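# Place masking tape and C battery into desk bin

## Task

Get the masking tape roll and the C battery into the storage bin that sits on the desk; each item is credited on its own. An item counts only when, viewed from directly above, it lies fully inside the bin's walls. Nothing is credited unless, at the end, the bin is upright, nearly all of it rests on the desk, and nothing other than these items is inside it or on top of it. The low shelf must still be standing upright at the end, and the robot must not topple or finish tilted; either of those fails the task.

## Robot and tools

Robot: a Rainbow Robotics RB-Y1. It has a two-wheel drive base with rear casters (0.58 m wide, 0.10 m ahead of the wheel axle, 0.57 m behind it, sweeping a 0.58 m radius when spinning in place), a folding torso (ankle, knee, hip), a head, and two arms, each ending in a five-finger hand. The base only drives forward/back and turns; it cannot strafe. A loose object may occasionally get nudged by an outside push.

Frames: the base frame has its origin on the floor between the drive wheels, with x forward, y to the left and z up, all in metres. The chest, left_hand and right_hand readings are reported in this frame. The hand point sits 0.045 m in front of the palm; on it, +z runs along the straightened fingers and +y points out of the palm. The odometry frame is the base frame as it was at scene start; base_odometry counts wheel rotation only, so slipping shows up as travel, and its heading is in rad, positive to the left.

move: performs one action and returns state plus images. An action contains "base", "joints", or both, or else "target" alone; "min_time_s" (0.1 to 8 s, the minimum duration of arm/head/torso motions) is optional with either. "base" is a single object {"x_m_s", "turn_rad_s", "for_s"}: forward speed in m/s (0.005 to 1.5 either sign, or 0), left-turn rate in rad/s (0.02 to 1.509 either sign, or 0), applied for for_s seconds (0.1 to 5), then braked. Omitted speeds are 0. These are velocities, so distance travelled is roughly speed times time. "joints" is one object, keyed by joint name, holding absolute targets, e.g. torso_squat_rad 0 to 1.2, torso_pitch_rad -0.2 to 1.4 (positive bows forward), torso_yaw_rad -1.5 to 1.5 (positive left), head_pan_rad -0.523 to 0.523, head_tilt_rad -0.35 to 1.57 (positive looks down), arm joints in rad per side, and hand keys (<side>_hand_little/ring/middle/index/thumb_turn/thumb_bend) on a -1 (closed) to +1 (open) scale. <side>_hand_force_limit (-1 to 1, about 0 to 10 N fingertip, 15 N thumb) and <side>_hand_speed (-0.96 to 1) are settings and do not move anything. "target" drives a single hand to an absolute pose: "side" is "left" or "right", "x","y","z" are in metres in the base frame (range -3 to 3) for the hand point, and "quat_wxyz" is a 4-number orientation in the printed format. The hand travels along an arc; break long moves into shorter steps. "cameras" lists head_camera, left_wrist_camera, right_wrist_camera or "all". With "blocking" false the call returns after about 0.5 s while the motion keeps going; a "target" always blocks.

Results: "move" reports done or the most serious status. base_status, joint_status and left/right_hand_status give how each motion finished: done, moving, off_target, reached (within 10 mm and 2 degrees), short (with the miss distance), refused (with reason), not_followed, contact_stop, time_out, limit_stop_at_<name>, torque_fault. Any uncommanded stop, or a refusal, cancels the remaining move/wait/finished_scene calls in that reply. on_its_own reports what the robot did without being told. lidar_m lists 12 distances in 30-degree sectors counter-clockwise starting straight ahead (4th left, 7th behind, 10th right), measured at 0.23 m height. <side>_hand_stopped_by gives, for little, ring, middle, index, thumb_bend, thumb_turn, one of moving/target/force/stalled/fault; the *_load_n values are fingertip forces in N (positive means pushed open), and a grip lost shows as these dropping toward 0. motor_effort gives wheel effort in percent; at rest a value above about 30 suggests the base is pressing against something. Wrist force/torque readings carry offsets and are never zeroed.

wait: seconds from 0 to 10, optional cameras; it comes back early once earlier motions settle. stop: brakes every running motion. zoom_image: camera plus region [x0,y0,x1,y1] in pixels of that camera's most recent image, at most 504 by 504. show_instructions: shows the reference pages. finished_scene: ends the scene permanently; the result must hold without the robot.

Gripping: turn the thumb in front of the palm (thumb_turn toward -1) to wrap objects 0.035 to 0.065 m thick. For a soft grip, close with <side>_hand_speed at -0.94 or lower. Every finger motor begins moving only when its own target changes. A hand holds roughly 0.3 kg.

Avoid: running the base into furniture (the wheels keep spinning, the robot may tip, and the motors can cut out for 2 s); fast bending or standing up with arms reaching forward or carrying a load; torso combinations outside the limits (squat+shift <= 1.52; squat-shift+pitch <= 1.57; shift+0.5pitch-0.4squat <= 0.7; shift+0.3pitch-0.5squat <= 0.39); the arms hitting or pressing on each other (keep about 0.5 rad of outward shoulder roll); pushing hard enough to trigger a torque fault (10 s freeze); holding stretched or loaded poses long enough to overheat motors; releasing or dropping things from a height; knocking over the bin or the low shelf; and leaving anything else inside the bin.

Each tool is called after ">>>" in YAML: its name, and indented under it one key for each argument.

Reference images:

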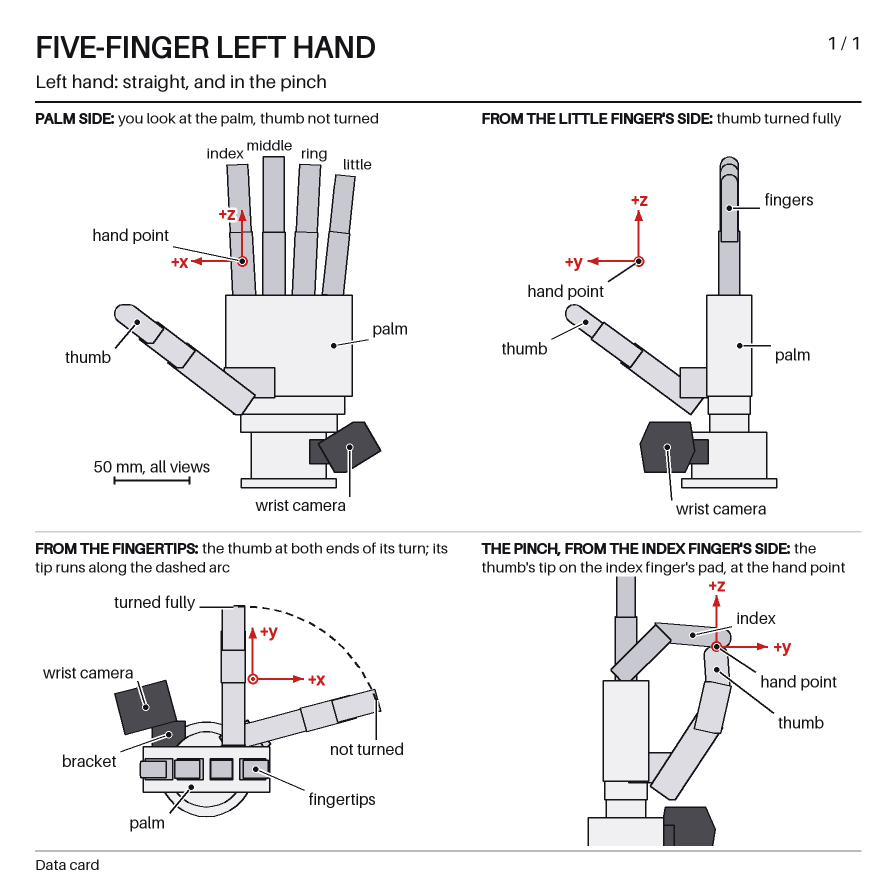

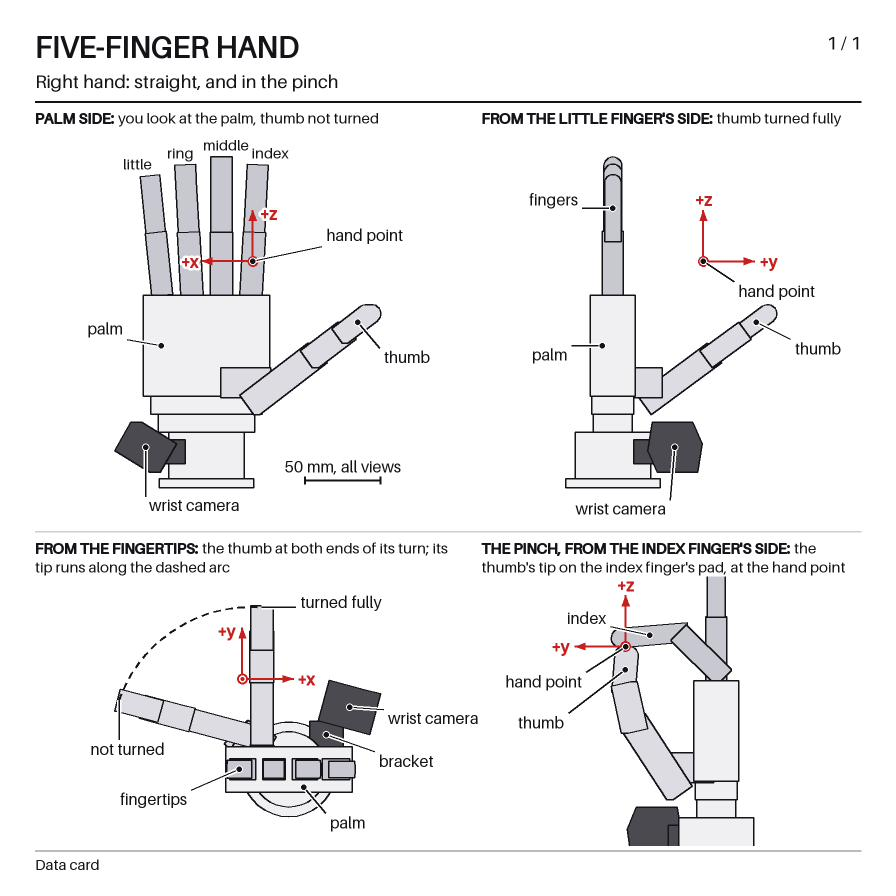

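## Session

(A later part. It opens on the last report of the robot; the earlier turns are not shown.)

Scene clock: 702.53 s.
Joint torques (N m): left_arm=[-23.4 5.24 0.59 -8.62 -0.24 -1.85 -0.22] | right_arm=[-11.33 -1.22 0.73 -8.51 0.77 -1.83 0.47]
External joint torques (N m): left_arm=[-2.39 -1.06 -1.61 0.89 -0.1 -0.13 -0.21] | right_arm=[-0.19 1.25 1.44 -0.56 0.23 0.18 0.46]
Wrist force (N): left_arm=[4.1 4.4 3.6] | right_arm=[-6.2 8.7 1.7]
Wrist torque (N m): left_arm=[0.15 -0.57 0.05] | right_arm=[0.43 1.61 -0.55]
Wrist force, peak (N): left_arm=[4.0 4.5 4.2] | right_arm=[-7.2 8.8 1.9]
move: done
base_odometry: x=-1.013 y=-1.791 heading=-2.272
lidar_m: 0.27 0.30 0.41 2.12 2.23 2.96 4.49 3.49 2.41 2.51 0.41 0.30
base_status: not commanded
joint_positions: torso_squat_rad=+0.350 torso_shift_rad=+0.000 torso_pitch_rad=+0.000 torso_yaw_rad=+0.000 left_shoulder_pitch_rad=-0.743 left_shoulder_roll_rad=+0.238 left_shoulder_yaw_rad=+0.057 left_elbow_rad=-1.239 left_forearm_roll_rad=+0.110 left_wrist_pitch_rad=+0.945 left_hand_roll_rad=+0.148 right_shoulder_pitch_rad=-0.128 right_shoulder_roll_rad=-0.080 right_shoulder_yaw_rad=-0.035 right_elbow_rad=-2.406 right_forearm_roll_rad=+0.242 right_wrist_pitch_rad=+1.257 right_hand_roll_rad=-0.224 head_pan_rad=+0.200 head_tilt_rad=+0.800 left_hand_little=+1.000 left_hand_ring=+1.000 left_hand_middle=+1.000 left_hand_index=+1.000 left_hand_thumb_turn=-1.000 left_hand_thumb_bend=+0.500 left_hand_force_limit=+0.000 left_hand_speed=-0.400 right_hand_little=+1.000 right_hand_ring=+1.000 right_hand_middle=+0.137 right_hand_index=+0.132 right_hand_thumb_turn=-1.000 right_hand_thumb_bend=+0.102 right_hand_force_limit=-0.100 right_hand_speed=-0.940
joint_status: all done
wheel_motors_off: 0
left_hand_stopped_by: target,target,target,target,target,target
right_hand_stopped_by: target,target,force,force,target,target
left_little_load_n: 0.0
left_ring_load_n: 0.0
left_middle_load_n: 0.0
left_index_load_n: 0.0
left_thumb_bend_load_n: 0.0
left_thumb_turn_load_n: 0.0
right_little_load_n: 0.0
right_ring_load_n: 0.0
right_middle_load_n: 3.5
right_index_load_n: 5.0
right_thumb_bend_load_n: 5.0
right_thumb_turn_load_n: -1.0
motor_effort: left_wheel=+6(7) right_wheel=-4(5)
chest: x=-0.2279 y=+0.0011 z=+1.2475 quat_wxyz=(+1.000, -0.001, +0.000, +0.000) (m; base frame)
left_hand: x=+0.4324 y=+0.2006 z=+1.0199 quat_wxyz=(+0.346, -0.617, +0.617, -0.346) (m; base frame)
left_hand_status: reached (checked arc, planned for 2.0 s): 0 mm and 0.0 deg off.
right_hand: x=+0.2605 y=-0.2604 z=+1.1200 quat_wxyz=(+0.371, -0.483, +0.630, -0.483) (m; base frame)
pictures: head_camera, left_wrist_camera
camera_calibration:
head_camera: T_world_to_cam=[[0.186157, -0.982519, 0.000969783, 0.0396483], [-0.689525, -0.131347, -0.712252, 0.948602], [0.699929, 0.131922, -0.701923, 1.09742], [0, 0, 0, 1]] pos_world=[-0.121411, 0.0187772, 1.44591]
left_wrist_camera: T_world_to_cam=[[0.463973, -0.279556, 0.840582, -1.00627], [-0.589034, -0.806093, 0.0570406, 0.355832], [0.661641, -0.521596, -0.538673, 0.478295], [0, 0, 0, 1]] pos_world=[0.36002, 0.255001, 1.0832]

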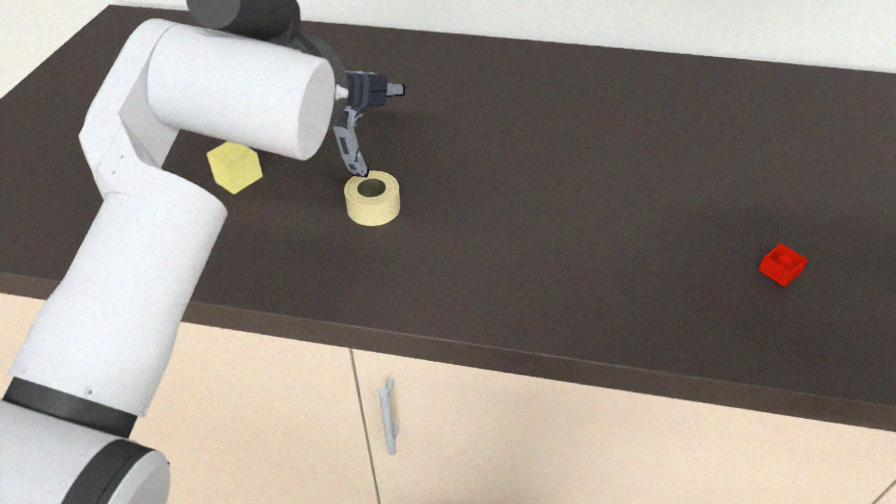

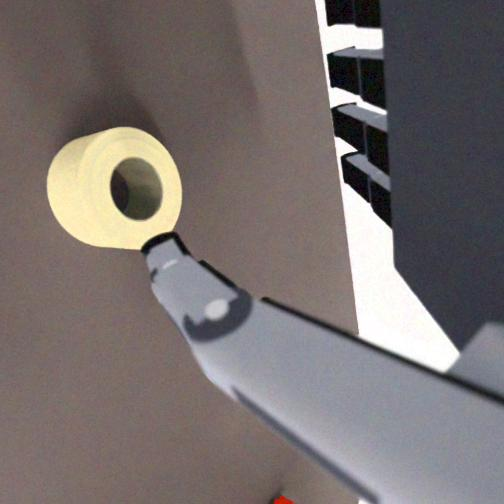

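>>> move:
  target: {"side": "left", "x": 0.4335, "y": 0.203, "z": 0.975, "quat_wxyz": [0.3455, -0.6169, 0.6169, -0.3455]}
  min_time_s: 1.5
  cameras: ["head_camera", "left_wrist_camera"]

>>> zoom_image:
  camera: "head_camera"
  region: [300, 60, 440, 240]

Scene clock: 715.97 s.
Joint torques (N m): left_arm=[-21.56 4.39 0.04 -8.8 -0.27 -2.11 -0.3] | right_arm=[-11.53 -0.88 0.86 -8.68 0.69 -1.83 0.33]
External joint torques (N m): left_arm=[-0.75 -1.71 -1.95 0.95 -0.17 -0.39 -0.29] | right_arm=[-0.39 1.59 1.57 -0.73 0.15 0.18 0.32]
Wrist force (N): left_arm=[3.7 4.3 3.4] | right_arm=[-6.1 8.5 1.5]
Wrist torque (N m): left_arm=[0.16 -0.54 0.04] | right_arm=[0.41 1.64 -0.59]
Wrist force, peak (N): left_arm=[4.2 4.6 4.0] | right_arm=[-7.0 9.1 2.6]
move: done
base_odometry: x=-1.013 y=-1.791 heading=-2.272
lidar_m: 0.27 0.29 0.41 2.12 2.22 2.96 4.49 3.48 2.42 2.50 0.40 0.29
base_status: not commanded
joint_positions: torso_squat_rad=+0.350 torso_shift_rad=+0.000 torso_pitch_rad=+0.000 torso_yaw_rad=+0.000 left_shoulder_pitch_rad=-0.709 left_shoulder_roll_rad=+0.219 left_shoulder_yaw_rad=+0.050 left_elbow_rad=-1.126 left_forearm_roll_rad=+0.102 left_wrist_pitch_rad=+0.797 left_hand_roll_rad=+0.139 right_shoulder_pitch_rad=-0.128 right_shoulder_roll_rad=-0.080 right_shoulder_yaw_rad=-0.035 right_elbow_rad=-2.406 right_forearm_roll_rad=+0.242 right_wrist_pitch_rad=+1.257 right_hand_roll_rad=-0.224 head_pan_rad=+0.200 head_tilt_rad=+0.800 left_hand_little=+1.000 left_hand_ring=+1.000 left_hand_middle=+1.000 left_hand_index=+1.000 left_hand_thumb_turn=-1.000 left_hand_thumb_bend=+0.500 left_hand_force_limit=+0.000 left_hand_speed=-0.400 right_hand_little=+1.000 right_hand_ring=+1.000 right_hand_middle=+0.137 right_hand_index=+0.132 right_hand_thumb_turn=-1.000 right_hand_thumb_bend=+0.102 right_hand_force_limit=-0.100 right_hand_speed=-0.940
joint_status: all done
wheel_motors_off: 0
left_hand_stopped_by: target,target,target,target,target,target
right_hand_stopped_by: target,target,force,force,target,target
left_little_load_n: 0.0
left_ring_load_n: 0.0
left_middle_load_n: 0.0
left_index_load_n: 0.0
left_thumb_bend_load_n: 0.0
left_thumb_turn_load_n: 0.0
right_little_load_n: 0.5
right_ring_load_n: 0.0
right_middle_load_n: 3.5
right_index_load_n: 5.5
right_thumb_bend_load_n: 5.0
right_thumb_turn_load_n: -0.5
motor_effort: left_wheel=+6(6) right_wheel=-4(5)
chest: x=-0.2279 y=+0.0011 z=+1.2475 quat_wxyz=(+1.000, -0.001, +0.000, +0.000) (m; base frame)
left_hand: x=+0.4335 y=+0.2031 z=+0.9752 quat_wxyz=(+0.346, -0.617, +0.617, -0.346) (m; base frame)
left_hand_status: reached (checked arc, planned for 1.5 s): 0 mm and 0.0 deg off.
right_hand: x=+0.2605 y=-0.2604 z=+1.1200 quat_wxyz=(+0.371, -0.483, +0.630, -0.483) (m; base frame)
pictures: head_camera, left_wrist_camera
camera_calibration:
head_camera: T_world_to_cam=[[0.186157, -0.982519, 0.000969783, 0.0396483], [-0.689525, -0.131347, -0.712252, 0.948602], [0.699929, 0.131922, -0.701923, 1.09742], [0, 0, 0, 1]] pos_world=[-0.121411, 0.0187772, 1.44591]
left_wrist_camera: T_world_to_cam=[[0.463712, -0.279568, 0.840722, -0.968521], [-0.589134, -0.806028, 0.0569144, 0.36126], [0.661734, -0.52169, -0.538468, 0.454451], [0, 0, 0, 1]] pos_world=[0.36122, 0.257501, 1.0384]

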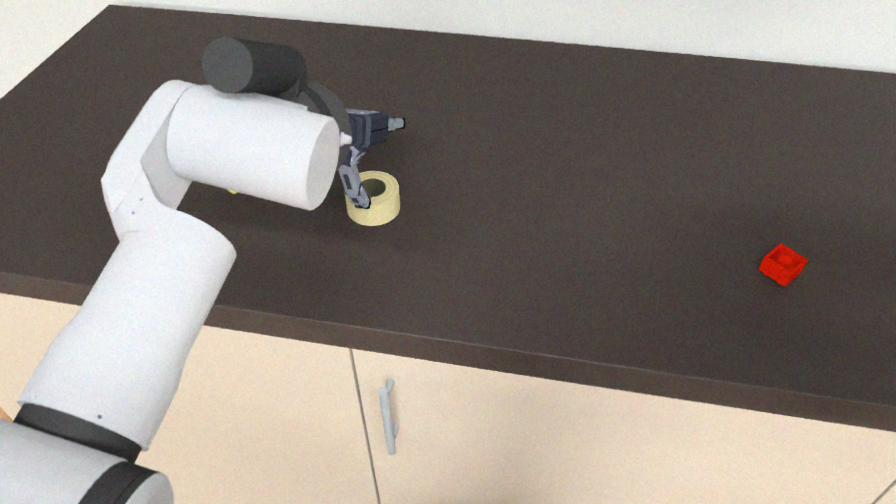

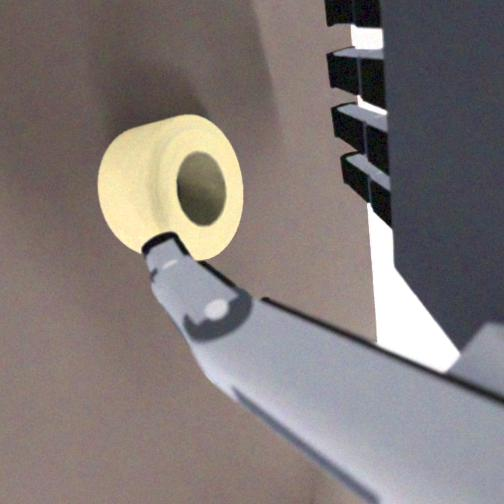

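Scaled by 2.800.

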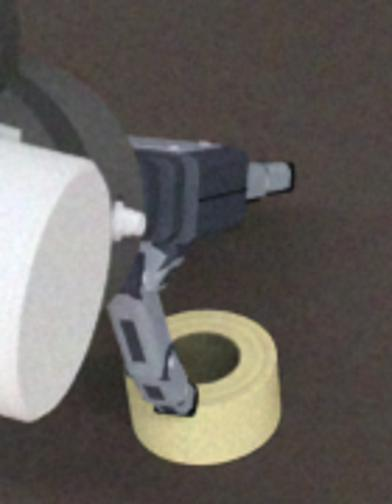

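>>> move:
  target: {"side": "left", "x": 0.4305, "y": 0.203, "z": 0.950, "quat_wxyz": [0.3455, -0.6169, 0.6169, -0.3455]}
  min_time_s: 1.5
  cameras: ["head_camera", "left_wrist_camera"]

>>> zoom_image:
  camera: "head_camera"
  region: [300, 60, 440, 240]

Scene clock: 728.97 s.
Joint torques (N m): left_arm=[-21.08 4.4 -0.45 -8.91 -0.16 -2.15 -0.36] | right_arm=[-11.19 -1.72 0.49 -8.72 0.57 -1.9 0.31]
External joint torques (N m): left_arm=[-0.53 -1.48 -2.32 0.89 -0.08 -0.43 -0.35] | right_arm=[-0.05 0.75 1.2 -0.77 0.02 0.11 0.3]
Wrist force (N): left_arm=[3.7 4.6 3.5] | right_arm=[-6.1 8.5 1.9]
Wrist torque (N m): left_arm=[0.21 -0.54 0.03] | right_arm=[0.38 1.60 -0.59]
Wrist force, peak (N): left_arm=[4.0 4.6 3.9] | right_arm=[-7.0 9.0 1.6]
move: done
base_odometry: x=-1.013 y=-1.791 heading=-2.272
lidar_m: 0.27 0.29 0.41 2.12 2.22 2.96 4.49 3.48 2.40 2.51 0.41 0.29
base_status: not commanded
joint_positions: torso_squat_rad=+0.350 torso_shift_rad=+0.000 torso_pitch_rad=+0.000 torso_yaw_rad=+0.000 left_shoulder_pitch_rad=-0.684 left_shoulder_roll_rad=+0.206 left_shoulder_yaw_rad=+0.045 left_elbow_rad=-1.076 left_forearm_roll_rad=+0.092 left_wrist_pitch_rad=+0.722 left_hand_roll_rad=+0.138 right_shoulder_pitch_rad=-0.128 right_shoulder_roll_rad=-0.080 right_shoulder_yaw_rad=-0.035 right_elbow_rad=-2.406 right_forearm_roll_rad=+0.242 right_wrist_pitch_rad=+1.257 right_hand_roll_rad=-0.224 head_pan_rad=+0.200 head_tilt_rad=+0.800 left_hand_little=+1.000 left_hand_ring=+1.000 left_hand_middle=+1.000 left_hand_index=+1.000 left_hand_thumb_turn=-1.000 left_hand_thumb_bend=+0.500 left_hand_force_limit=+0.000 left_hand_speed=-0.400 right_hand_little=+1.000 right_hand_ring=+1.000 right_hand_middle=+0.137 right_hand_index=+0.132 right_hand_thumb_turn=-1.000 right_hand_thumb_bend=+0.102 right_hand_force_limit=-0.100 right_hand_speed=-0.940
joint_status: all done
wheel_motors_off: 0
left_hand_stopped_by: target,target,target,target,target,target
right_hand_stopped_by: target,target,force,force,target,target
left_little_load_n: 0.0
left_ring_load_n: -0.5
left_middle_load_n: 0.0
left_index_load_n: 0.0
left_thumb_bend_load_n: 0.0
left_thumb_turn_load_n: 0.0
right_little_load_n: 0.0
right_ring_load_n: 0.0
right_middle_load_n: 3.5
right_index_load_n: 5.0
right_thumb_bend_load_n: 5.0
right_thumb_turn_load_n: -0.5
motor_effort: left_wheel=+5(7) right_wheel=-4(5)
chest: x=-0.2279 y=+0.0011 z=+1.2475 quat_wxyz=(+1.000, -0.001, +0.000, +0.000) (m; base frame)
left_hand: x=+0.4304 y=+0.2031 z=+0.9503 quat_wxyz=(+0.346, -0.617, +0.617, -0.346) (m; base frame)
left_hand_status: reached (checked arc, planned for 1.5 s): 0 mm and 0.0 deg off.
right_hand: x=+0.2605 y=-0.2604 z=+1.1200 quat_wxyz=(+0.371, -0.483, +0.630, -0.483) (m; base frame)
pictures: head_camera, left_wrist_camera
camera_calibration:
head_camera: T_world_to_cam=[[0.186157, -0.982519, 0.000969783, 0.0396483], [-0.689525, -0.131347, -0.712252, 0.948602], [0.699929, 0.131922, -0.701923, 1.09742], [0, 0, 0, 1]] pos_world=[-0.121411, 0.0187772, 1.44591]
left_wrist_camera: T_world_to_cam=[[0.463595, -0.279582, 0.840781, -0.946119], [-0.589084, -0.806075, 0.0567711, 0.360931], [0.661861, -0.52161, -0.53839, 0.443016], [0, 0, 0, 1]] pos_world=[0.35802, 0.257501, 1.0135]

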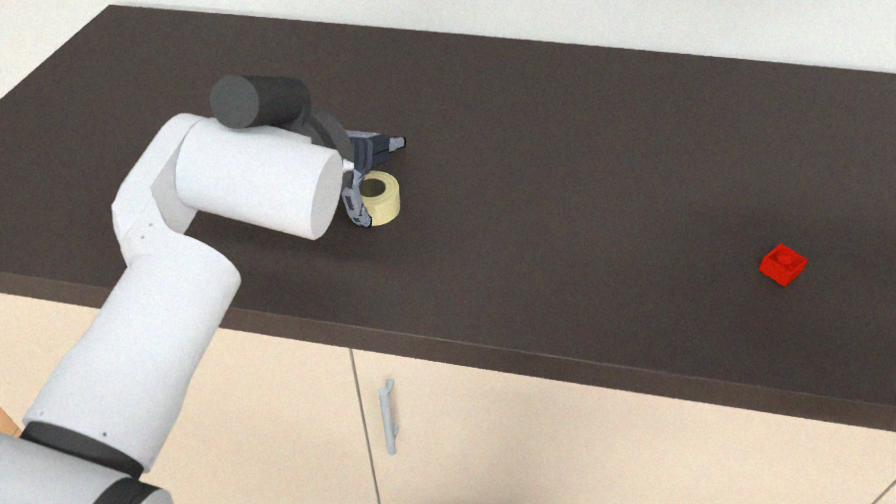

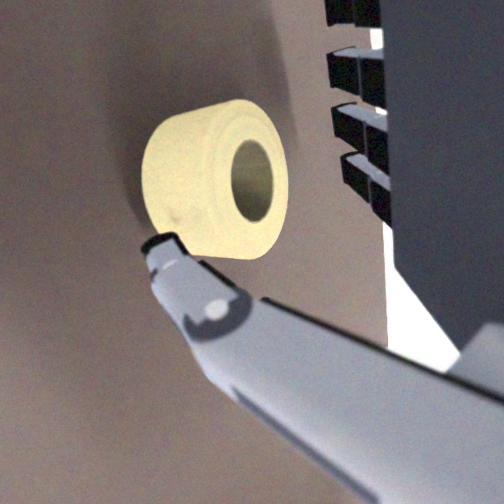

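Scaled by 2.800.

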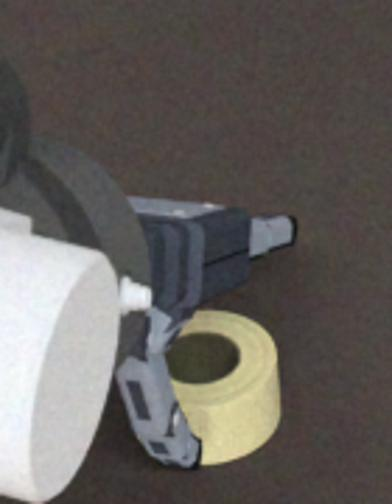

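>>> move:
  joints: {"left_hand_index": 0.0, "left_hand_middle": 0.0, "left_hand_speed": -0.92, "left_hand_force_limit": -0.6}
  cameras: ["head_camera", "left_wrist_camera"]

>>> zoom_image:
  camera: "head_camera"
  region: [300, 60, 440, 240]

Scene clock: 738.20 s.
Joint torques (N m): left_arm=[-20.98 4.41 -0.21 -8.86 -0.33 -1.71 -0.4] | right_arm=[-11.43 -1.32 0.56 -8.55 0.57 -1.9 0.35]
External joint torques (N m): left_arm=[-0.44 -1.46 -2.07 0.94 -0.24 0 -0.39] | right_arm=[-0.29 1.14 1.27 -0.6 0.02 0.11 0.34]
Wrist force (N): left_arm=[3.6 2.8 3.2] | right_arm=[-6.2 8.5 2.2]
Wrist torque (N m): left_arm=[0.19 -0.53 0.08] | right_arm=[0.38 1.60 -0.63]
Wrist force, peak (N): left_arm=[3.8 4.5 3.9] | right_arm=[-6.4 9.7 2.0]
move: off_target
base_odometry: x=-1.013 y=-1.791 heading=-2.272
lidar_m: 0.28 0.29 0.42 2.12 2.22 2.97 4.50 3.48 2.40 2.51 0.41 0.28
base_status: not commanded
joint_positions: torso_squat_rad=+0.350 torso_shift_rad=+0.000 torso_pitch_rad=+0.000 torso_yaw_rad=+0.000 left_shoulder_pitch_rad=-0.684 left_shoulder_roll_rad=+0.206 left_shoulder_yaw_rad=+0.045 left_elbow_rad=-1.076 left_forearm_roll_rad=+0.092 left_wrist_pitch_rad=+0.722 left_hand_roll_rad=+0.138 right_shoulder_pitch_rad=-0.128 right_shoulder_roll_rad=-0.080 right_shoulder_yaw_rad=-0.035 right_elbow_rad=-2.406 right_forearm_roll_rad=+0.242 right_wrist_pitch_rad=+1.257 right_hand_roll_rad=-0.224 head_pan_rad=+0.200 head_tilt_rad=+0.800 left_hand_little=+1.000 left_hand_ring=+1.000 left_hand_middle=+0.425 left_hand_index=+0.380 left_hand_thumb_turn=-1.000 left_hand_thumb_bend=+0.500 left_hand_force_limit=-0.600 left_hand_speed=-0.920 right_hand_little=+1.000 right_hand_ring=+1.000 right_hand_middle=+0.137 right_hand_index=+0.132 right_hand_thumb_turn=-1.000 right_hand_thumb_bend=+0.102 right_hand_force_limit=-0.100 right_hand_speed=-0.940
joint_status: left_hand_middle off_target (ended at +0.425, target +0.000); left_hand_index off_target (ended at +0.380, target +0.000); the others done
wheel_motors_off: 0
left_hand_stopped_by: target,target,force,force,target,target
right_hand_stopped_by: target,target,force,force,target,target
left_little_load_n: 0.0
left_ring_load_n: -0.5
left_middle_load_n: 2.0
left_index_load_n: 2.0
left_thumb_bend_load_n: 2.5
left_thumb_turn_load_n: 0.0
right_little_load_n: 0.0
right_ring_load_n: 0.0
right_middle_load_n: 3.5
right_index_load_n: 5.0
right_thumb_bend_load_n: 5.0
right_thumb_turn_load_n: -0.5
motor_effort: left_wheel=+6(7) right_wheel=-4(5)
chest: x=-0.2279 y=+0.0011 z=+1.2475 quat_wxyz=(+1.000, -0.001, +0.000, +0.000) (m; base frame)
left_hand: x=+0.4304 y=+0.2031 z=+0.9503 quat_wxyz=(+0.346, -0.617, +0.617, -0.346) (m; base frame)
right_hand: x=+0.2605 y=-0.2604 z=+1.1200 quat_wxyz=(+0.371, -0.483, +0.630, -0.483) (m; base frame)
pictures: head_camera, left_wrist_camera
camera_calibration:
head_camera: T_world_to_cam=[[0.186157, -0.982519, 0.000969783, 0.0396483], [-0.689525, -0.131347, -0.712252, 0.948602], [0.699929, 0.131922, -0.701923, 1.09742], [0, 0, 0, 1]] pos_world=[-0.121411, 0.0187772, 1.44591]
left_wrist_camera: T_world_to_cam=[[0.463595, -0.279582, 0.840781, -0.946119], [-0.589084, -0.806075, 0.0567711, 0.360931], [0.661861, -0.52161, -0.53839, 0.443016], [0, 0, 0, 1]] pos_world=[0.35802, 0.257501, 1.0135]

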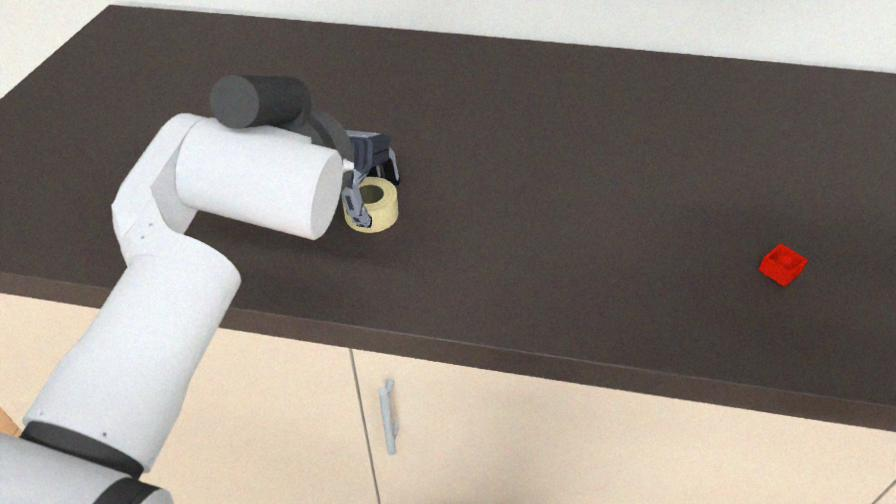

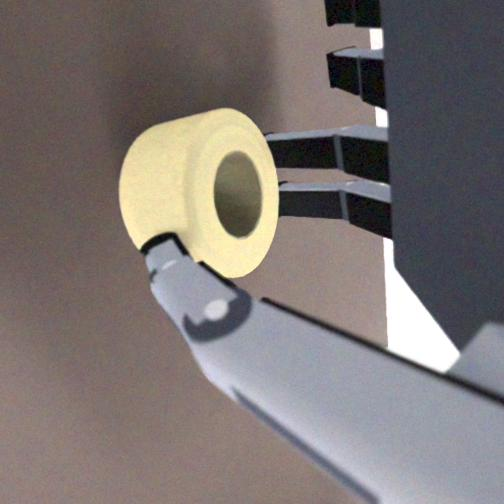

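Scaled by 2.800.

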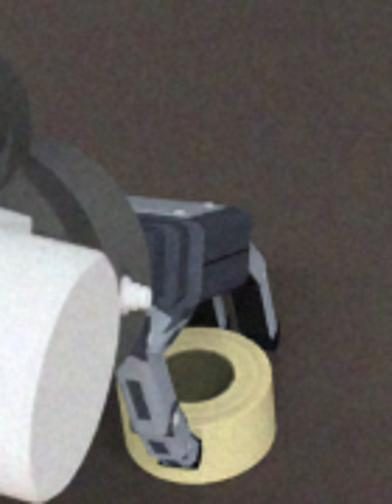

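>>> move:
  joints: {"left_hand_index": -0.1, "left_hand_middle": -0.1, "left_hand_speed": -0.94, "left_hand_force_limit": -0.1}
  cameras: []

>>> move:
  target: {"side": "left", "x": 0.4305, "y": 0.203, "z": 1.0, "quat_wxyz": [0.3455, -0.6169, 0.6169, -0.3455]}
  min_time_s: 2.5
  cameras: ["head_camera", "left_wrist_camera"]

Scene clock: 743.97 s.
Joint torques (N m): left_arm=[-21.18 4.36 -0.19 -8.84 -0.19 -1.45 -0.26] | right_arm=[-11.36 -1.24 1.06 -8.53 0.62 -1.81 0.47]
External joint torques (N m): left_arm=[-0.63 -1.51 -2.06 0.95 -0.1 0.27 -0.26] | right_arm=[-0.22 1.22 1.77 -0.58 0.08 0.2 0.46]
Wrist force (N): left_arm=[3.8 2.5 3.4] | right_arm=[-5.7 8.0 1.8]
Wrist torque (N m): left_arm=[0.25 -0.56 0.08] | right_arm=[0.29 1.58 -0.60]
Wrist force, peak (N): left_arm=[4.0 3.1 3.7] | right_arm=[-7.4 8.7 2.5]
move: off_target
base_odometry: x=-1.013 y=-1.791 heading=-2.272
lidar_m: 0.28 0.30 0.41 2.12 2.22 2.97 4.50 3.48 2.40 2.50 0.40 0.28
base_status: not commanded
joint_positions: torso_squat_rad=+0.350 torso_shift_rad=+0.000 torso_pitch_rad=+0.000 torso_yaw_rad=+0.000 left_shoulder_pitch_rad=-0.684 left_shoulder_roll_rad=+0.206 left_shoulder_yaw_rad=+0.045 left_elbow_rad=-1.076 left_forearm_roll_rad=+0.092 left_wrist_pitch_rad=+0.721 left_hand_roll_rad=+0.138 right_shoulder_pitch_rad=-0.128 right_shoulder_roll_rad=-0.080 right_shoulder_yaw_rad=-0.035 right_elbow_rad=-2.406 right_forearm_roll_rad=+0.242 right_wrist_pitch_rad=+1.257 right_hand_roll_rad=-0.224 head_pan_rad=+0.200 head_tilt_rad=+0.800 left_hand_little=+1.000 left_hand_ring=+1.000 left_hand_middle=+0.409 left_hand_index=+0.359 left_hand_thumb_turn=-1.000 left_hand_thumb_bend=+0.501 left_hand_force_limit=-0.100 left_hand_speed=-0.940 right_hand_little=+1.000 right_hand_ring=+1.000 right_hand_middle=+0.137 right_hand_index=+0.132 right_hand_thumb_turn=-1.000 right_hand_thumb_bend=+0.102 right_hand_force_limit=-0.100 right_hand_speed=-0.940
joint_status: left_hand_middle off_target (ended at +0.409, target -0.100); left_hand_index off_target (ended at +0.359, target -0.100); the others done
wheel_motors_off: 0
left_hand_stopped_by: target,target,force,force,target,target
right_hand_stopped_by: target,target,force,force,target,target
left_little_load_n: 0.0
left_ring_load_n: 0.0
left_middle_load_n: 4.5
left_index_load_n: 5.5
left_thumb_bend_load_n: 7.0
left_thumb_turn_load_n: 0.0
right_little_load_n: -0.5
right_ring_load_n: 0.0
right_middle_load_n: 3.5
right_index_load_n: 5.0
right_thumb_bend_load_n: 5.0
right_thumb_turn_load_n: -0.5
motor_effort: left_wheel=+6(7) right_wheel=-4(5)
chest: x=-0.2279 y=+0.0011 z=+1.2475 quat_wxyz=(+1.000, -0.001, +0.000, +0.000) (m; base frame)
left_hand: x=+0.4304 y=+0.2031 z=+0.9504 quat_wxyz=(+0.346, -0.617, +0.617, -0.346) (m; base frame)
right_hand: x=+0.2605 y=-0.2604 z=+1.1200 quat_wxyz=(+0.371, -0.483, +0.630, -0.483) (m; base frame)
pictures: none
No camera images: "cameras" was empty.

Scene clock: 746.80 s.
Joint torques (N m): left_arm=[-24.12 6.54 2.39 -9.99 0.28 -1.69 0.05] | right_arm=[-12.02 -1.35 0.6 -8.6 0.57 -1.78 0.32]
External joint torques (N m): left_arm=[-3.35 0.37 0.25 -0.38 0.4 0.02 0.06] | right_arm=[-0.88 1.11 1.31 -0.65 0.02 0.23 0.31]
Wrist force (N): left_arm=[4.1 4.8 3.9] | right_arm=[-5.8 8.7 1.3]
Wrist torque (N m): left_arm=[0.15 -0.59 0.19] | right_arm=[0.45 1.58 -0.57]
Wrist force, peak (N): left_arm=[4.3 4.7 4.2] | right_arm=[-6.6 9.2 1.6]
move: done
base_odometry: x=-1.013 y=-1.791 heading=-2.272
lidar_m: 0.27 0.30 0.41 2.12 2.22 2.97 4.50 3.50 2.41 2.50 0.40 0.29
base_status: not commanded
joint_positions: torso_squat_rad=+0.350 torso_shift_rad=+0.000 torso_pitch_rad=+0.000 torso_yaw_rad=+0.000 left_shoulder_pitch_rad=-0.714 left_shoulder_roll_rad=+0.231 left_shoulder_yaw_rad=+0.053 left_elbow_rad=-1.211 left_forearm_roll_rad=+0.109 left_wrist_pitch_rad=+0.889 left_hand_roll_rad=+0.142 right_shoulder_pitch_rad=-0.128 right_shoulder_roll_rad=-0.080 right_shoulder_yaw_rad=-0.035 right_elbow_rad=-2.406 right_forearm_roll_rad=+0.242 right_wrist_pitch_rad=+1.257 right_hand_roll_rad=-0.224 head_pan_rad=+0.200 head_tilt_rad=+0.800 left_hand_little=+1.000 left_hand_ring=+1.000 left_hand_middle=+0.409 left_hand_index=+0.359 left_hand_thumb_turn=-1.000 left_hand_thumb_bend=+0.502 left_hand_force_limit=-0.100 left_hand_speed=-0.940 right_hand_little=+1.000 right_hand_ring=+1.000 right_hand_middle=+0.137 right_hand_index=+0.132 right_hand_thumb_turn=-1.000 right_hand_thumb_bend=+0.102 right_hand_force_limit=-0.100 right_hand_speed=-0.940
joint_status: all done
wheel_motors_off: 0
left_hand_stopped_by: target,target,force,force,target,target
right_hand_stopped_by: target,target,force,force,target,target
left_little_load_n: 0.0
left_ring_load_n: 0.0
left_middle_load_n: 3.5
left_index_load_n: 5.0
left_thumb_bend_load_n: 8.0
left_thumb_turn_load_n: 0.0
right_little_load_n: -0.5
right_ring_load_n: 0.0
right_middle_load_n: 3.0
right_index_load_n: 5.5
right_thumb_bend_load_n: 5.0
right_thumb_turn_load_n: -0.5
motor_effort: left_wheel=+6(7) right_wheel=-4(5)
chest: x=-0.2279 y=+0.0011 z=+1.2475 quat_wxyz=(+1.000, -0.001, +0.000, +0.000) (m; base frame)
left_hand: x=+0.4303 y=+0.2029 z=+0.9995 quat_wxyz=(+0.345, -0.617, +0.617, -0.345) (m; base frame)
left_hand_status: reached (checked arc, planned for 2.5 s): 1 mm and 0.0 deg off.
right_hand: x=+0.2605 y=-0.2604 z=+1.1200 quat_wxyz=(+0.371, -0.483, +0.630, -0.483) (m; base frame)
pictures: head_camera, left_wrist_camera
camera_calibration:
head_camera: T_world_to_cam=[[0.186157, -0.982519, 0.000969783, 0.0396483], [-0.689525, -0.131347, -0.712252, 0.948602], [0.699929, 0.131922, -0.701923, 1.09742], [0, 0, 0, 1]] pos_world=[-0.121411, 0.0187772, 1.44591]
left_wrist_camera: T_world_to_cam=[[0.464409, -0.280024, 0.840185, -0.987212], [-0.589488, -0.805743, 0.0572928, 0.357533], [0.66093, -0.521887, -0.539264, 0.470719], [0, 0, 0, 1]] pos_world=[0.358119, 0.257299, 1.0628]

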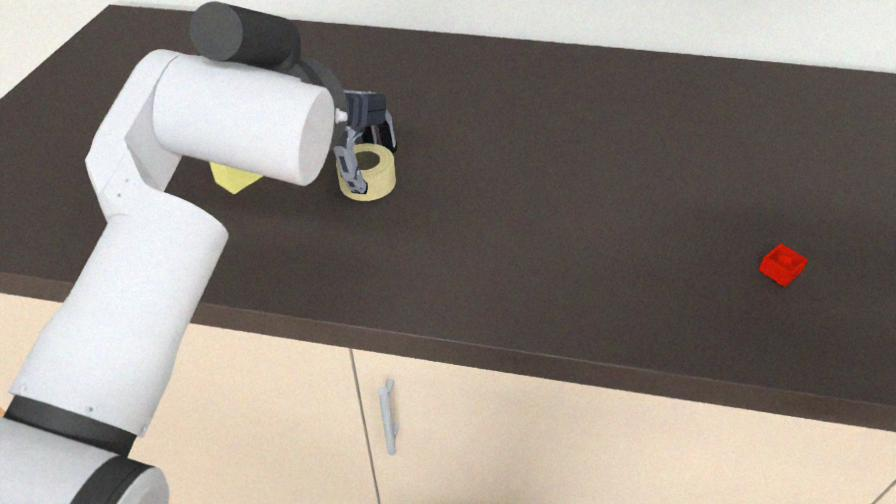

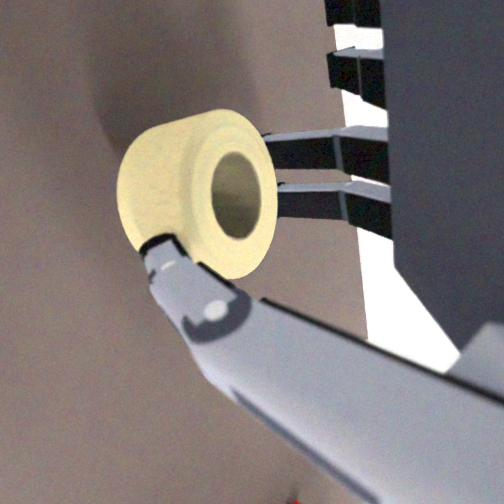

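>>> move:
  target: {"side": "left", "x": 0.38, "y": 0.21, "z": 1.09, "quat_wxyz": [0.3455, -0.6169, 0.6169, -0.3455]}
  min_time_s: 2.5
  cameras: []

>>> move:
  base: {"x_m_s": -0.25, "for_s": 1.8}
  joints: {"head_pan_rad": 0.0, "head_tilt_rad": 0.45}
  cameras: []

>>> move:
  base: {"turn_rad_s": 0.8, "for_s": 3.94}
  cameras: ["head_camera"]

Scene clock: 771.47 s.
Joint torques (N m): left_arm=[-19.9 6.38 3.31 -8.43 0.15 -1.7 0.07] | right_arm=[-11.64 -1.15 0.73 -8.59 0.74 -1.78 0.36]
External joint torques (N m): left_arm=[-0.8 0.18 0.53 -0.19 0.37 0.01 0.07] | right_arm=[-0.5 1.31 1.43 -0.63 0.2 0.23 0.35]
Wrist force (N): left_arm=[4.0 4.9 4.1] | right_arm=[-5.9 8.1 2.2]
Wrist torque (N m): left_arm=[0.17 -0.53 0.20] | right_arm=[0.33 1.55 -0.58]
Wrist force, peak (N): left_arm=[4.3 4.8 4.4] | right_arm=[-6.7 9.4 1.9]
move: done
base_odometry: x=-1.013 y=-1.791 heading=-2.272
lidar_m: 0.27 0.30 0.41 2.12 2.21 2.96 4.49 3.49 2.41 2.50 0.41 0.29
base_status: not commanded
joint_positions: torso_squat_rad=+0.350 torso_shift_rad=+0.000 torso_pitch_rad=+0.000 torso_yaw_rad=+0.000 left_shoulder_pitch_rad=-0.670 left_shoulder_roll_rad=+0.288 left_shoulder_yaw_rad=+0.075 left_elbow_rad=-1.654 left_forearm_roll_rad=+0.156 left_wrist_pitch_rad=+1.292 left_hand_roll_rad=+0.163 right_shoulder_pitch_rad=-0.128 right_shoulder_roll_rad=-0.080 right_shoulder_yaw_rad=-0.035 right_elbow_rad=-2.406 right_forearm_roll_rad=+0.242 right_wrist_pitch_rad=+1.257 right_hand_roll_rad=-0.224 head_pan_rad=+0.200 head_tilt_rad=+0.800 left_hand_little=+1.000 left_hand_ring=+1.000 left_hand_middle=+0.409 left_hand_index=+0.359 left_hand_thumb_turn=-1.000 left_hand_thumb_bend=+0.502 left_hand_force_limit=-0.100 left_hand_speed=-0.940 right_hand_little=+1.000 right_hand_ring=+1.000 right_hand_middle=+0.137 right_hand_index=+0.132 right_hand_thumb_turn=-1.000 right_hand_thumb_bend=+0.102 right_hand_force_limit=-0.100 right_hand_speed=-0.940
joint_status: all done
wheel_motors_off: 0
left_hand_stopped_by: target,target,force,force,target,target
right_hand_stopped_by: target,target,force,force,target,target
left_little_load_n: 0.0
left_ring_load_n: 0.0
left_middle_load_n: 3.5
left_index_load_n: 5.5
left_thumb_bend_load_n: 8.0
left_thumb_turn_load_n: 0.5
right_little_load_n: 0.0
right_ring_load_n: 0.0
right_middle_load_n: 3.5
right_index_load_n: 5.5
right_thumb_bend_load_n: 5.0
right_thumb_turn_load_n: -0.5
motor_effort: left_wheel=+6(7) right_wheel=-4(5)
chest: x=-0.2279 y=+0.0011 z=+1.2475 quat_wxyz=(+1.000, -0.001, +0.000, +0.000) (m; base frame)
left_hand: x=+0.3800 y=+0.2098 z=+1.0899 quat_wxyz=(+0.345, -0.617, +0.617, -0.345) (m; base frame)
left_hand_status: reached (checked arc, planned for 2.5 s): 0 mm and 0.0 deg off.
right_hand: x=+0.2605 y=-0.2604 z=+1.1200 quat_wxyz=(+0.371, -0.483, +0.630, -0.483) (m; base frame)
pictures: none
No camera images: "cameras" was empty.

Scene clock: 774.77 s.
Joint torques (N m): left_arm=[-20.57 5.89 3.21 -8 0.06 -1.83 0.09] | right_arm=[-11.63 -1.03 0.85 -8.56 0.69 -1.88 0.33]
External joint torques (N m): left_arm=[-1.48 -0.31 0.44 0.24 0.27 -0.12 0.1] | right_arm=[-0.49 1.44 1.56 -0.61 0.15 0.12 0.32]
Wrist force (N): left_arm=[4.0 4.6 4.1] | right_arm=[-6.0 9.1 1.6]
Wrist torque (N m): left_arm=[0.11 -0.54 0.20] | right_arm=[0.51 1.60 -0.58]
Wrist force, peak (N): left_arm=[4.0 4.7 4.6] | right_arm=[-7.2 9.0 2.1]
move: done
base_odometry: x=-0.722 y=-1.447 heading=-2.271
lidar_m: 0.72 0.75 1.06 2.13 2.23 2.62 4.06 3.47 2.20 2.49 1.04 0.75
base_status: done (sent for 1.8 of 1.8 s)
joint_positions: torso_squat_rad=+0.350 torso_shift_rad=+0.000 torso_pitch_rad=+0.000 torso_yaw_rad=+0.000 left_shoulder_pitch_rad=-0.670 left_shoulder_roll_rad=+0.288 left_shoulder_yaw_rad=+0.075 left_elbow_rad=-1.654 left_forearm_roll_rad=+0.156 left_wrist_pitch_rad=+1.292 left_hand_roll_rad=+0.163 right_shoulder_pitch_rad=-0.128 right_shoulder_roll_rad=-0.080 right_shoulder_yaw_rad=-0.035 right_elbow_rad=-2.406 right_forearm_roll_rad=+0.242 right_wrist_pitch_rad=+1.257 right_hand_roll_rad=-0.224 head_pan_rad=+0.000 head_tilt_rad=+0.450 left_hand_little=+1.000 left_hand_ring=+1.000 left_hand_middle=+0.409 left_hand_index=+0.359 left_hand_thumb_turn=-1.000 left_hand_thumb_bend=+0.502 left_hand_force_limit=-0.100 left_hand_speed=-0.940 right_hand_little=+1.000 right_hand_ring=+1.000 right_hand_middle=+0.137 right_hand_index=+0.132 right_hand_thumb_turn=-1.000 right_hand_thumb_bend=+0.102 right_hand_force_limit=-0.100 right_hand_speed=-0.940
joint_status: all done
wheel_motors_off: 0
left_hand_stopped_by: target,target,force,force,target,target
right_hand_stopped_by: target,target,force,force,target,target
left_little_load_n: 0.0
left_ring_load_n: 0.0
left_middle_load_n: 3.5
left_index_load_n: 5.0
left_thumb_bend_load_n: 8.0
left_thumb_turn_load_n: 0.0
right_little_load_n: 0.0
right_ring_load_n: 0.0
right_middle_load_n: 3.5
right_index_load_n: 5.0
right_thumb_bend_load_n: 5.0
right_thumb_turn_load_n: -0.5
motor_effort: left_wheel=+10(33) right_wheel=-8(19)
chest: x=-0.2280 y=+0.0011 z=+1.2475 quat_wxyz=(+1.000, -0.001, +0.000, +0.000) (m; base frame)
left_hand: x=+0.3800 y=+0.2099 z=+1.0899 quat_wxyz=(+0.345, -0.617, +0.617, -0.345) (m; base frame)
right_hand: x=+0.2604 y=-0.2604 z=+1.1200 quat_wxyz=(+0.371, -0.483, +0.630, -0.483) (m; base frame)
pictures: none
No camera images: "cameras" was empty.

Scene clock: 780.60 s.
Joint torques (N m): left_arm=[-20.4 6.16 3.02 -7.98 0.01 -1.88 0.1] | right_arm=[-11.62 -1.3 0.47 -8.51 0.54 -1.92 0.41]
External joint torques (N m): left_arm=[-1.31 -0.04 0.25 0.26 0.23 -0.17 0.11] | right_arm=[-0.48 1.16 1.18 -0.56 0 0.09 0.4]
Wrist force (N): left_arm=[3.9 4.6 4.4] | right_arm=[-6.0 8.5 1.7]
Wrist torque (N m): left_arm=[0.08 -0.51 0.21] | right_arm=[0.39 1.55 -0.63]
Wrist force, peak (N): left_arm=[4.2 4.8 4.5] | right_arm=[-7.1 8.9 2.0]
move: done
base_odometry: x=-0.722 y=-1.447 heading=+0.876
lidar_m: 4.05 3.44 2.50 2.47 1.02 0.75 0.72 0.78 1.07 2.15 2.22 2.61
base_status: done (sent for 3.93 of 3.93 s)
joint_positions: torso_squat_rad=+0.350 torso_shift_rad=+0.000 torso_pitch_rad=+0.000 torso_yaw_rad=+0.000 left_shoulder_pitch_rad=-0.670 left_shoulder_roll_rad=+0.288 left_shoulder_yaw_rad=+0.075 left_elbow_rad=-1.654 left_forearm_roll_rad=+0.156 left_wrist_pitch_rad=+1.292 left_hand_roll_rad=+0.163 right_shoulder_pitch_rad=-0.128 right_shoulder_roll_rad=-0.080 right_shoulder_yaw_rad=-0.035 right_elbow_rad=-2.406 right_forearm_roll_rad=+0.242 right_wrist_pitch_rad=+1.257 right_hand_roll_rad=-0.224 head_pan_rad=+0.000 head_tilt_rad=+0.450 left_hand_little=+1.000 left_hand_ring=+1.000 left_hand_middle=+0.409 left_hand_index=+0.359 left_hand_thumb_turn=-1.000 left_hand_thumb_bend=+0.502 left_hand_force_limit=-0.100 left_hand_speed=-0.940 right_hand_little=+1.000 right_hand_ring=+1.000 right_hand_middle=+0.137 right_hand_index=+0.132 right_hand_thumb_turn=-1.000 right_hand_thumb_bend=+0.102 right_hand_force_limit=-0.100 right_hand_speed=-0.940
joint_status: not commanded
wheel_motors_off: 0
left_hand_stopped_by: target,target,force,force,target,target
right_hand_stopped_by: target,target,force,force,target,target
left_little_load_n: 0.0
left_ring_load_n: -0.5
left_middle_load_n: 3.5
left_index_load_n: 5.5
left_thumb_bend_load_n: 8.0
left_thumb_turn_load_n: 0.0
right_little_load_n: 0.0
right_ring_load_n: 0.0
right_middle_load_n: 3.5
right_index_load_n: 5.5
right_thumb_bend_load_n: 5.5
right_thumb_turn_load_n: -0.5
motor_effort: left_wheel=+4(39) right_wheel=+8(31)
chest: x=-0.2280 y=+0.0011 z=+1.2475 quat_wxyz=(+1.000, -0.001, +0.000, +0.000) (m; base frame)
left_hand: x=+0.3800 y=+0.2099 z=+1.0899 quat_wxyz=(+0.345, -0.617, +0.617, -0.345) (m; base frame)
right_hand: x=+0.2604 y=-0.2604 z=+1.1200 quat_wxyz=(+0.371, -0.483, +0.630, -0.483) (m; base frame)
pictures: head_camera
camera_calibration:
head_camera: T_world_to_cam=[[-0.011835, -0.999925, -0.00323507, 0.0049071], [-0.41475, 0.00785277, -0.909901, 1.29106], [0.909858, -0.00942698, -0.414812, 0.725316], [0, 0, 0, 1]] pos_world=[-0.124408, 0.00160584, 1.47563]

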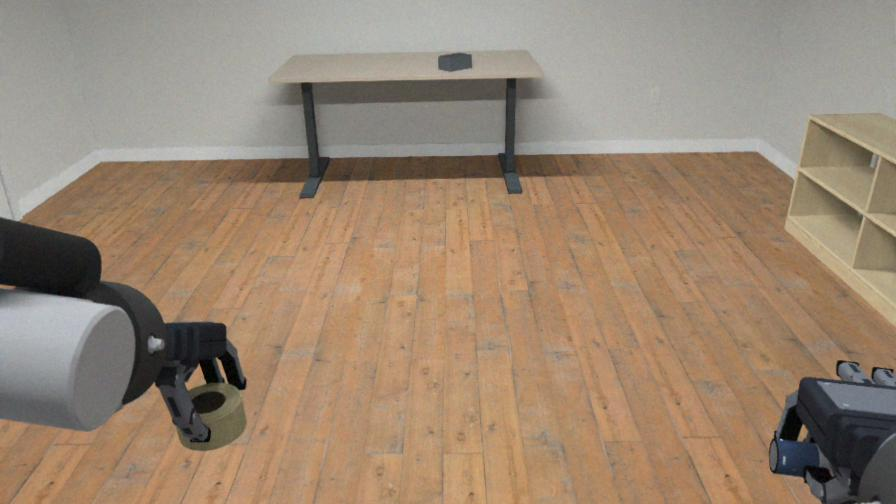

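>>> move:
  base: {"x_m_s": 0.4, "for_s": 5}
  joints: {"head_tilt_rad": 0.5}
  cameras: ["head_camera"]

Scene clock: 792.67 s.
Joint torques (N m): left_arm=[-20.58 6.01 3.12 -7.89 0.12 -1.73 -0.03] | right_arm=[-11.79 -1.52 0.46 -8.89 0.72 -1.88 0.41]
External joint torques (N m): left_arm=[-1.49 -0.19 0.34 0.36 0.33 -0.02 -0.02] | right_arm=[-0.65 0.95 1.17 -0.94 0.18 0.12 0.4]
Wrist force (N): left_arm=[4.0 4.9 4.2] | right_arm=[-6.1 8.9 1.9]
Wrist torque (N m): left_arm=[0.16 -0.53 0.20] | right_arm=[0.49 1.59 -0.61]
Wrist force, peak (N): left_arm=[4.4 4.8 4.4] | right_arm=[-6.7 9.5 1.4]
move: done
base_odometry: x=+0.558 y=+0.089 heading=+0.876
lidar_m: 2.08 2.18 2.47 2.43 2.44 2.81 2.72 2.85 2.27 1.82 1.88 2.58
base_status: done (sent for 5 of 5 s)
joint_positions: torso_squat_rad=+0.350 torso_shift_rad=+0.000 torso_pitch_rad=+0.000 torso_yaw_rad=+0.000 left_shoulder_pitch_rad=-0.670 left_shoulder_roll_rad=+0.288 left_shoulder_yaw_rad=+0.075 left_elbow_rad=-1.654 left_forearm_roll_rad=+0.156 left_wrist_pitch_rad=+1.292 left_hand_roll_rad=+0.163 right_shoulder_pitch_rad=-0.128 right_shoulder_roll_rad=-0.080 right_shoulder_yaw_rad=-0.035 right_elbow_rad=-2.406 right_forearm_roll_rad=+0.242 right_wrist_pitch_rad=+1.257 right_hand_roll_rad=-0.224 head_pan_rad=+0.000 head_tilt_rad=+0.500 left_hand_little=+1.000 left_hand_ring=+1.000 left_hand_middle=+0.409 left_hand_index=+0.359 left_hand_thumb_turn=-1.000 left_hand_thumb_bend=+0.502 left_hand_force_limit=-0.100 left_hand_speed=-0.940 right_hand_little=+1.000 right_hand_ring=+1.000 right_hand_middle=+0.137 right_hand_index=+0.132 right_hand_thumb_turn=-1.000 right_hand_thumb_bend=+0.102 right_hand_force_limit=-0.100 right_hand_speed=-0.940
joint_status: all done
wheel_motors_off: 0
left_hand_stopped_by: target,target,force,force,target,target
right_hand_stopped_by: target,target,force,force,target,target
left_little_load_n: 0.0
left_ring_load_n: 0.0
left_middle_load_n: 3.5
left_index_load_n: 5.0
left_thumb_bend_load_n: 8.0
left_thumb_turn_load_n: 0.0
right_little_load_n: 0.0
right_ring_load_n: 0.0
right_middle_load_n: 3.5
right_index_load_n: 5.0
right_thumb_bend_load_n: 5.0
right_thumb_turn_load_n: -0.5
motor_effort: left_wheel=+6(36) right_wheel=-3(28)
chest: x=-0.2279 y=+0.0011 z=+1.2475 quat_wxyz=(+1.000, -0.001, +0.000, +0.000) (m; base frame)
left_hand: x=+0.3800 y=+0.2099 z=+1.0898 quat_wxyz=(+0.345, -0.617, +0.617, -0.345) (m; base frame)
right_hand: x=+0.2605 y=-0.2604 z=+1.1200 quat_wxyz=(+0.371, -0.483, +0.630, -0.483) (m; base frame)
pictures: head_camera
camera_calibration:
head_camera: T_world_to_cam=[[-0.0120288, -0.999924, -0.00272586, 0.00413648], [-0.459791, 0.00795186, -0.887991, 1.25007], [0.887945, -0.00942811, -0.459852, 0.785967], [0, 0, 0, 1]] pos_world=[-0.123073, 0.00160593, 1.4715]

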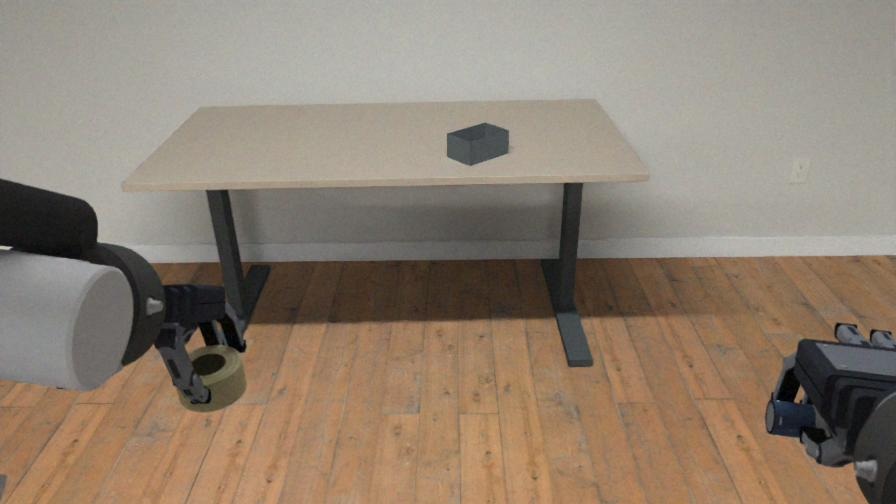

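>>> move:
  base: {"x_m_s": 0.3, "for_s": 3.67}
  joints: {"head_tilt_rad": 0.75}
  cameras: ["head_camera", "left_wrist_camera", "right_wrist_camera"]

Scene clock: 816.40 s.
Joint torques (N m): left_arm=[-20.64 5.93 3.1 -7.99 -0.09 -1.81 0.08] | right_arm=[-11.36 -0.99 0.76 -8.69 0.71 -1.78 0.2]
External joint torques (N m): left_arm=[-1.55 -0.27 0.32 0.25 0.12 -0.1 0.09] | right_arm=[-0.22 1.48 1.47 -0.74 0.17 0.23 0.19]
Wrist force (N): left_arm=[4.0 4.7 4.0] | right_arm=[-6.1 8.5 1.9]
Wrist torque (N m): left_arm=[0.12 -0.54 0.20] | right_arm=[0.39 1.59 -0.58]
Wrist force, peak (N): left_arm=[4.2 4.6 4.8] | right_arm=[-6.5 9.7 1.8]
move: done
base_odometry: x=+1.262 y=+0.934 heading=+0.877
lidar_m: 1.40 1.21 2.08 2.37 2.51 3.50 3.81 3.08 1.91 1.82 1.95 1.04
base_status: done (sent for 3.67 of 3.67 s)
joint_positions: torso_squat_rad=+0.350 torso_shift_rad=+0.000 torso_pitch_rad=+0.000 torso_yaw_rad=+0.000 left_shoulder_pitch_rad=-0.670 left_shoulder_roll_rad=+0.288 left_shoulder_yaw_rad=+0.075 left_elbow_rad=-1.654 left_forearm_roll_rad=+0.156 left_wrist_pitch_rad=+1.292 left_hand_roll_rad=+0.163 right_shoulder_pitch_rad=-0.128 right_shoulder_roll_rad=-0.080 right_shoulder_yaw_rad=-0.035 right_elbow_rad=-2.406 right_forearm_roll_rad=+0.242 right_wrist_pitch_rad=+1.257 right_hand_roll_rad=-0.224 head_pan_rad=+0.000 head_tilt_rad=+0.750 left_hand_little=+1.000 left_hand_ring=+1.000 left_hand_middle=+0.409 left_hand_index=+0.359 left_hand_thumb_turn=-1.000 left_hand_thumb_bend=+0.502 left_hand_force_limit=-0.100 left_hand_speed=-0.940 right_hand_little=+1.000 right_hand_ring=+1.000 right_hand_middle=+0.137 right_hand_index=+0.132 right_hand_thumb_turn=-1.000 right_hand_thumb_bend=+0.102 right_hand_force_limit=-0.100 right_hand_speed=-0.940
joint_status: all done
wheel_motors_off: 0
left_hand_stopped_by: target,target,force,force,target,target
right_hand_stopped_by: target,target,force,force,target,target
left_little_load_n: 0.0
left_ring_load_n: 0.0
left_middle_load_n: 3.5
left_index_load_n: 5.5
left_thumb_bend_load_n: 8.0
left_thumb_turn_load_n: 0.5
right_little_load_n: 0.0
right_ring_load_n: 0.0
right_middle_load_n: 3.5
right_index_load_n: 5.0
right_thumb_bend_load_n: 5.0
right_thumb_turn_load_n: -0.5
motor_effort: left_wheel=+7(31) right_wheel=-5(13)
chest: x=-0.2279 y=+0.0011 z=+1.2475 quat_wxyz=(+1.000, -0.001, +0.000, +0.000) (m; base frame)
left_hand: x=+0.3800 y=+0.2099 z=+1.0898 quat_wxyz=(+0.345, -0.617, +0.617, -0.345) (m; base frame)
right_hand: x=+0.2605 y=-0.2604 z=+1.1200 quat_wxyz=(+0.371, -0.483, +0.630, -0.483) (m; base frame)
pictures: head_camera, left_wrist_camera, right_wrist_camera
camera_calibration:
head_camera: T_world_to_cam=[[-0.0126857, -0.999919, 0.000392609, -0.000483035], [-0.665257, 0.0081468, -0.74657, 1.00312], [0.746507, -0.00973195, -0.665307, 1.05422], [0, 0, 0, 1]] pos_world=[-0.119657, 0.00160441, 1.45028]
left_wrist_camera: T_world_to_cam=[[0.464081, -0.279981, 0.840381, -1.03785], [-0.5895, -0.805748, 0.0570946, 0.328523], [0.66115, -0.521901, -0.538981, 0.555989], [0, 0, 0, 1]] pos_world=[0.307719, 0.264299, 1.1531]
right_wrist_camera: T_world_to_cam=[[-0.34742, -0.194318, -0.917355, 1.06528], [-0.365657, 0.928923, -0.0582872, 0.396306], [0.863478, 0.315187, -0.39378, 0.413587], [0, 0, 0, 1]] pos_world=[0.157889, -0.291492, 1.1632]

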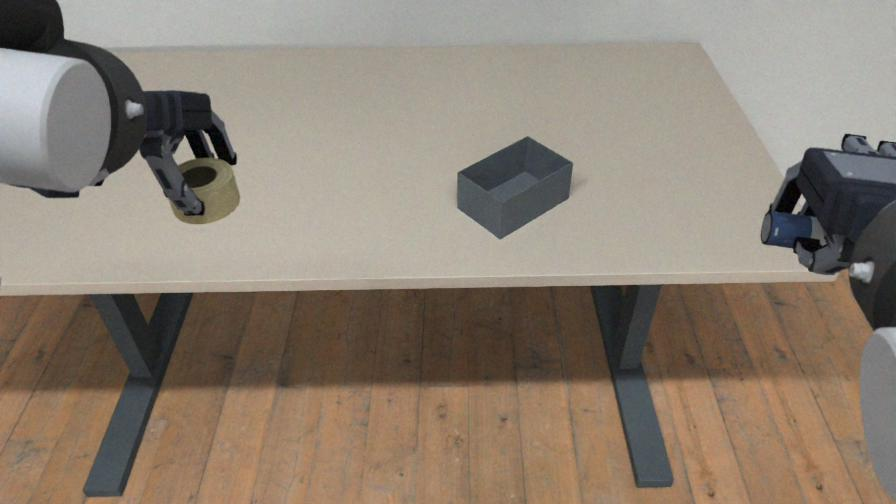

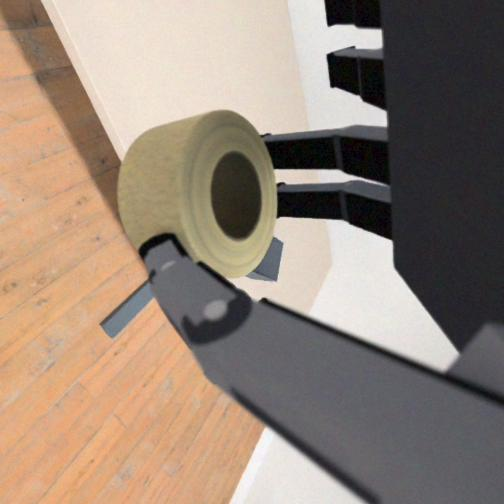

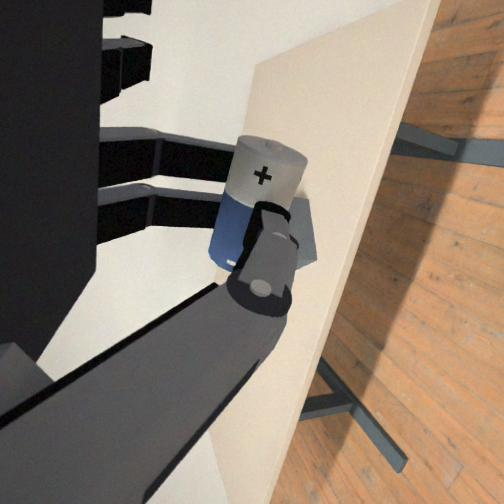

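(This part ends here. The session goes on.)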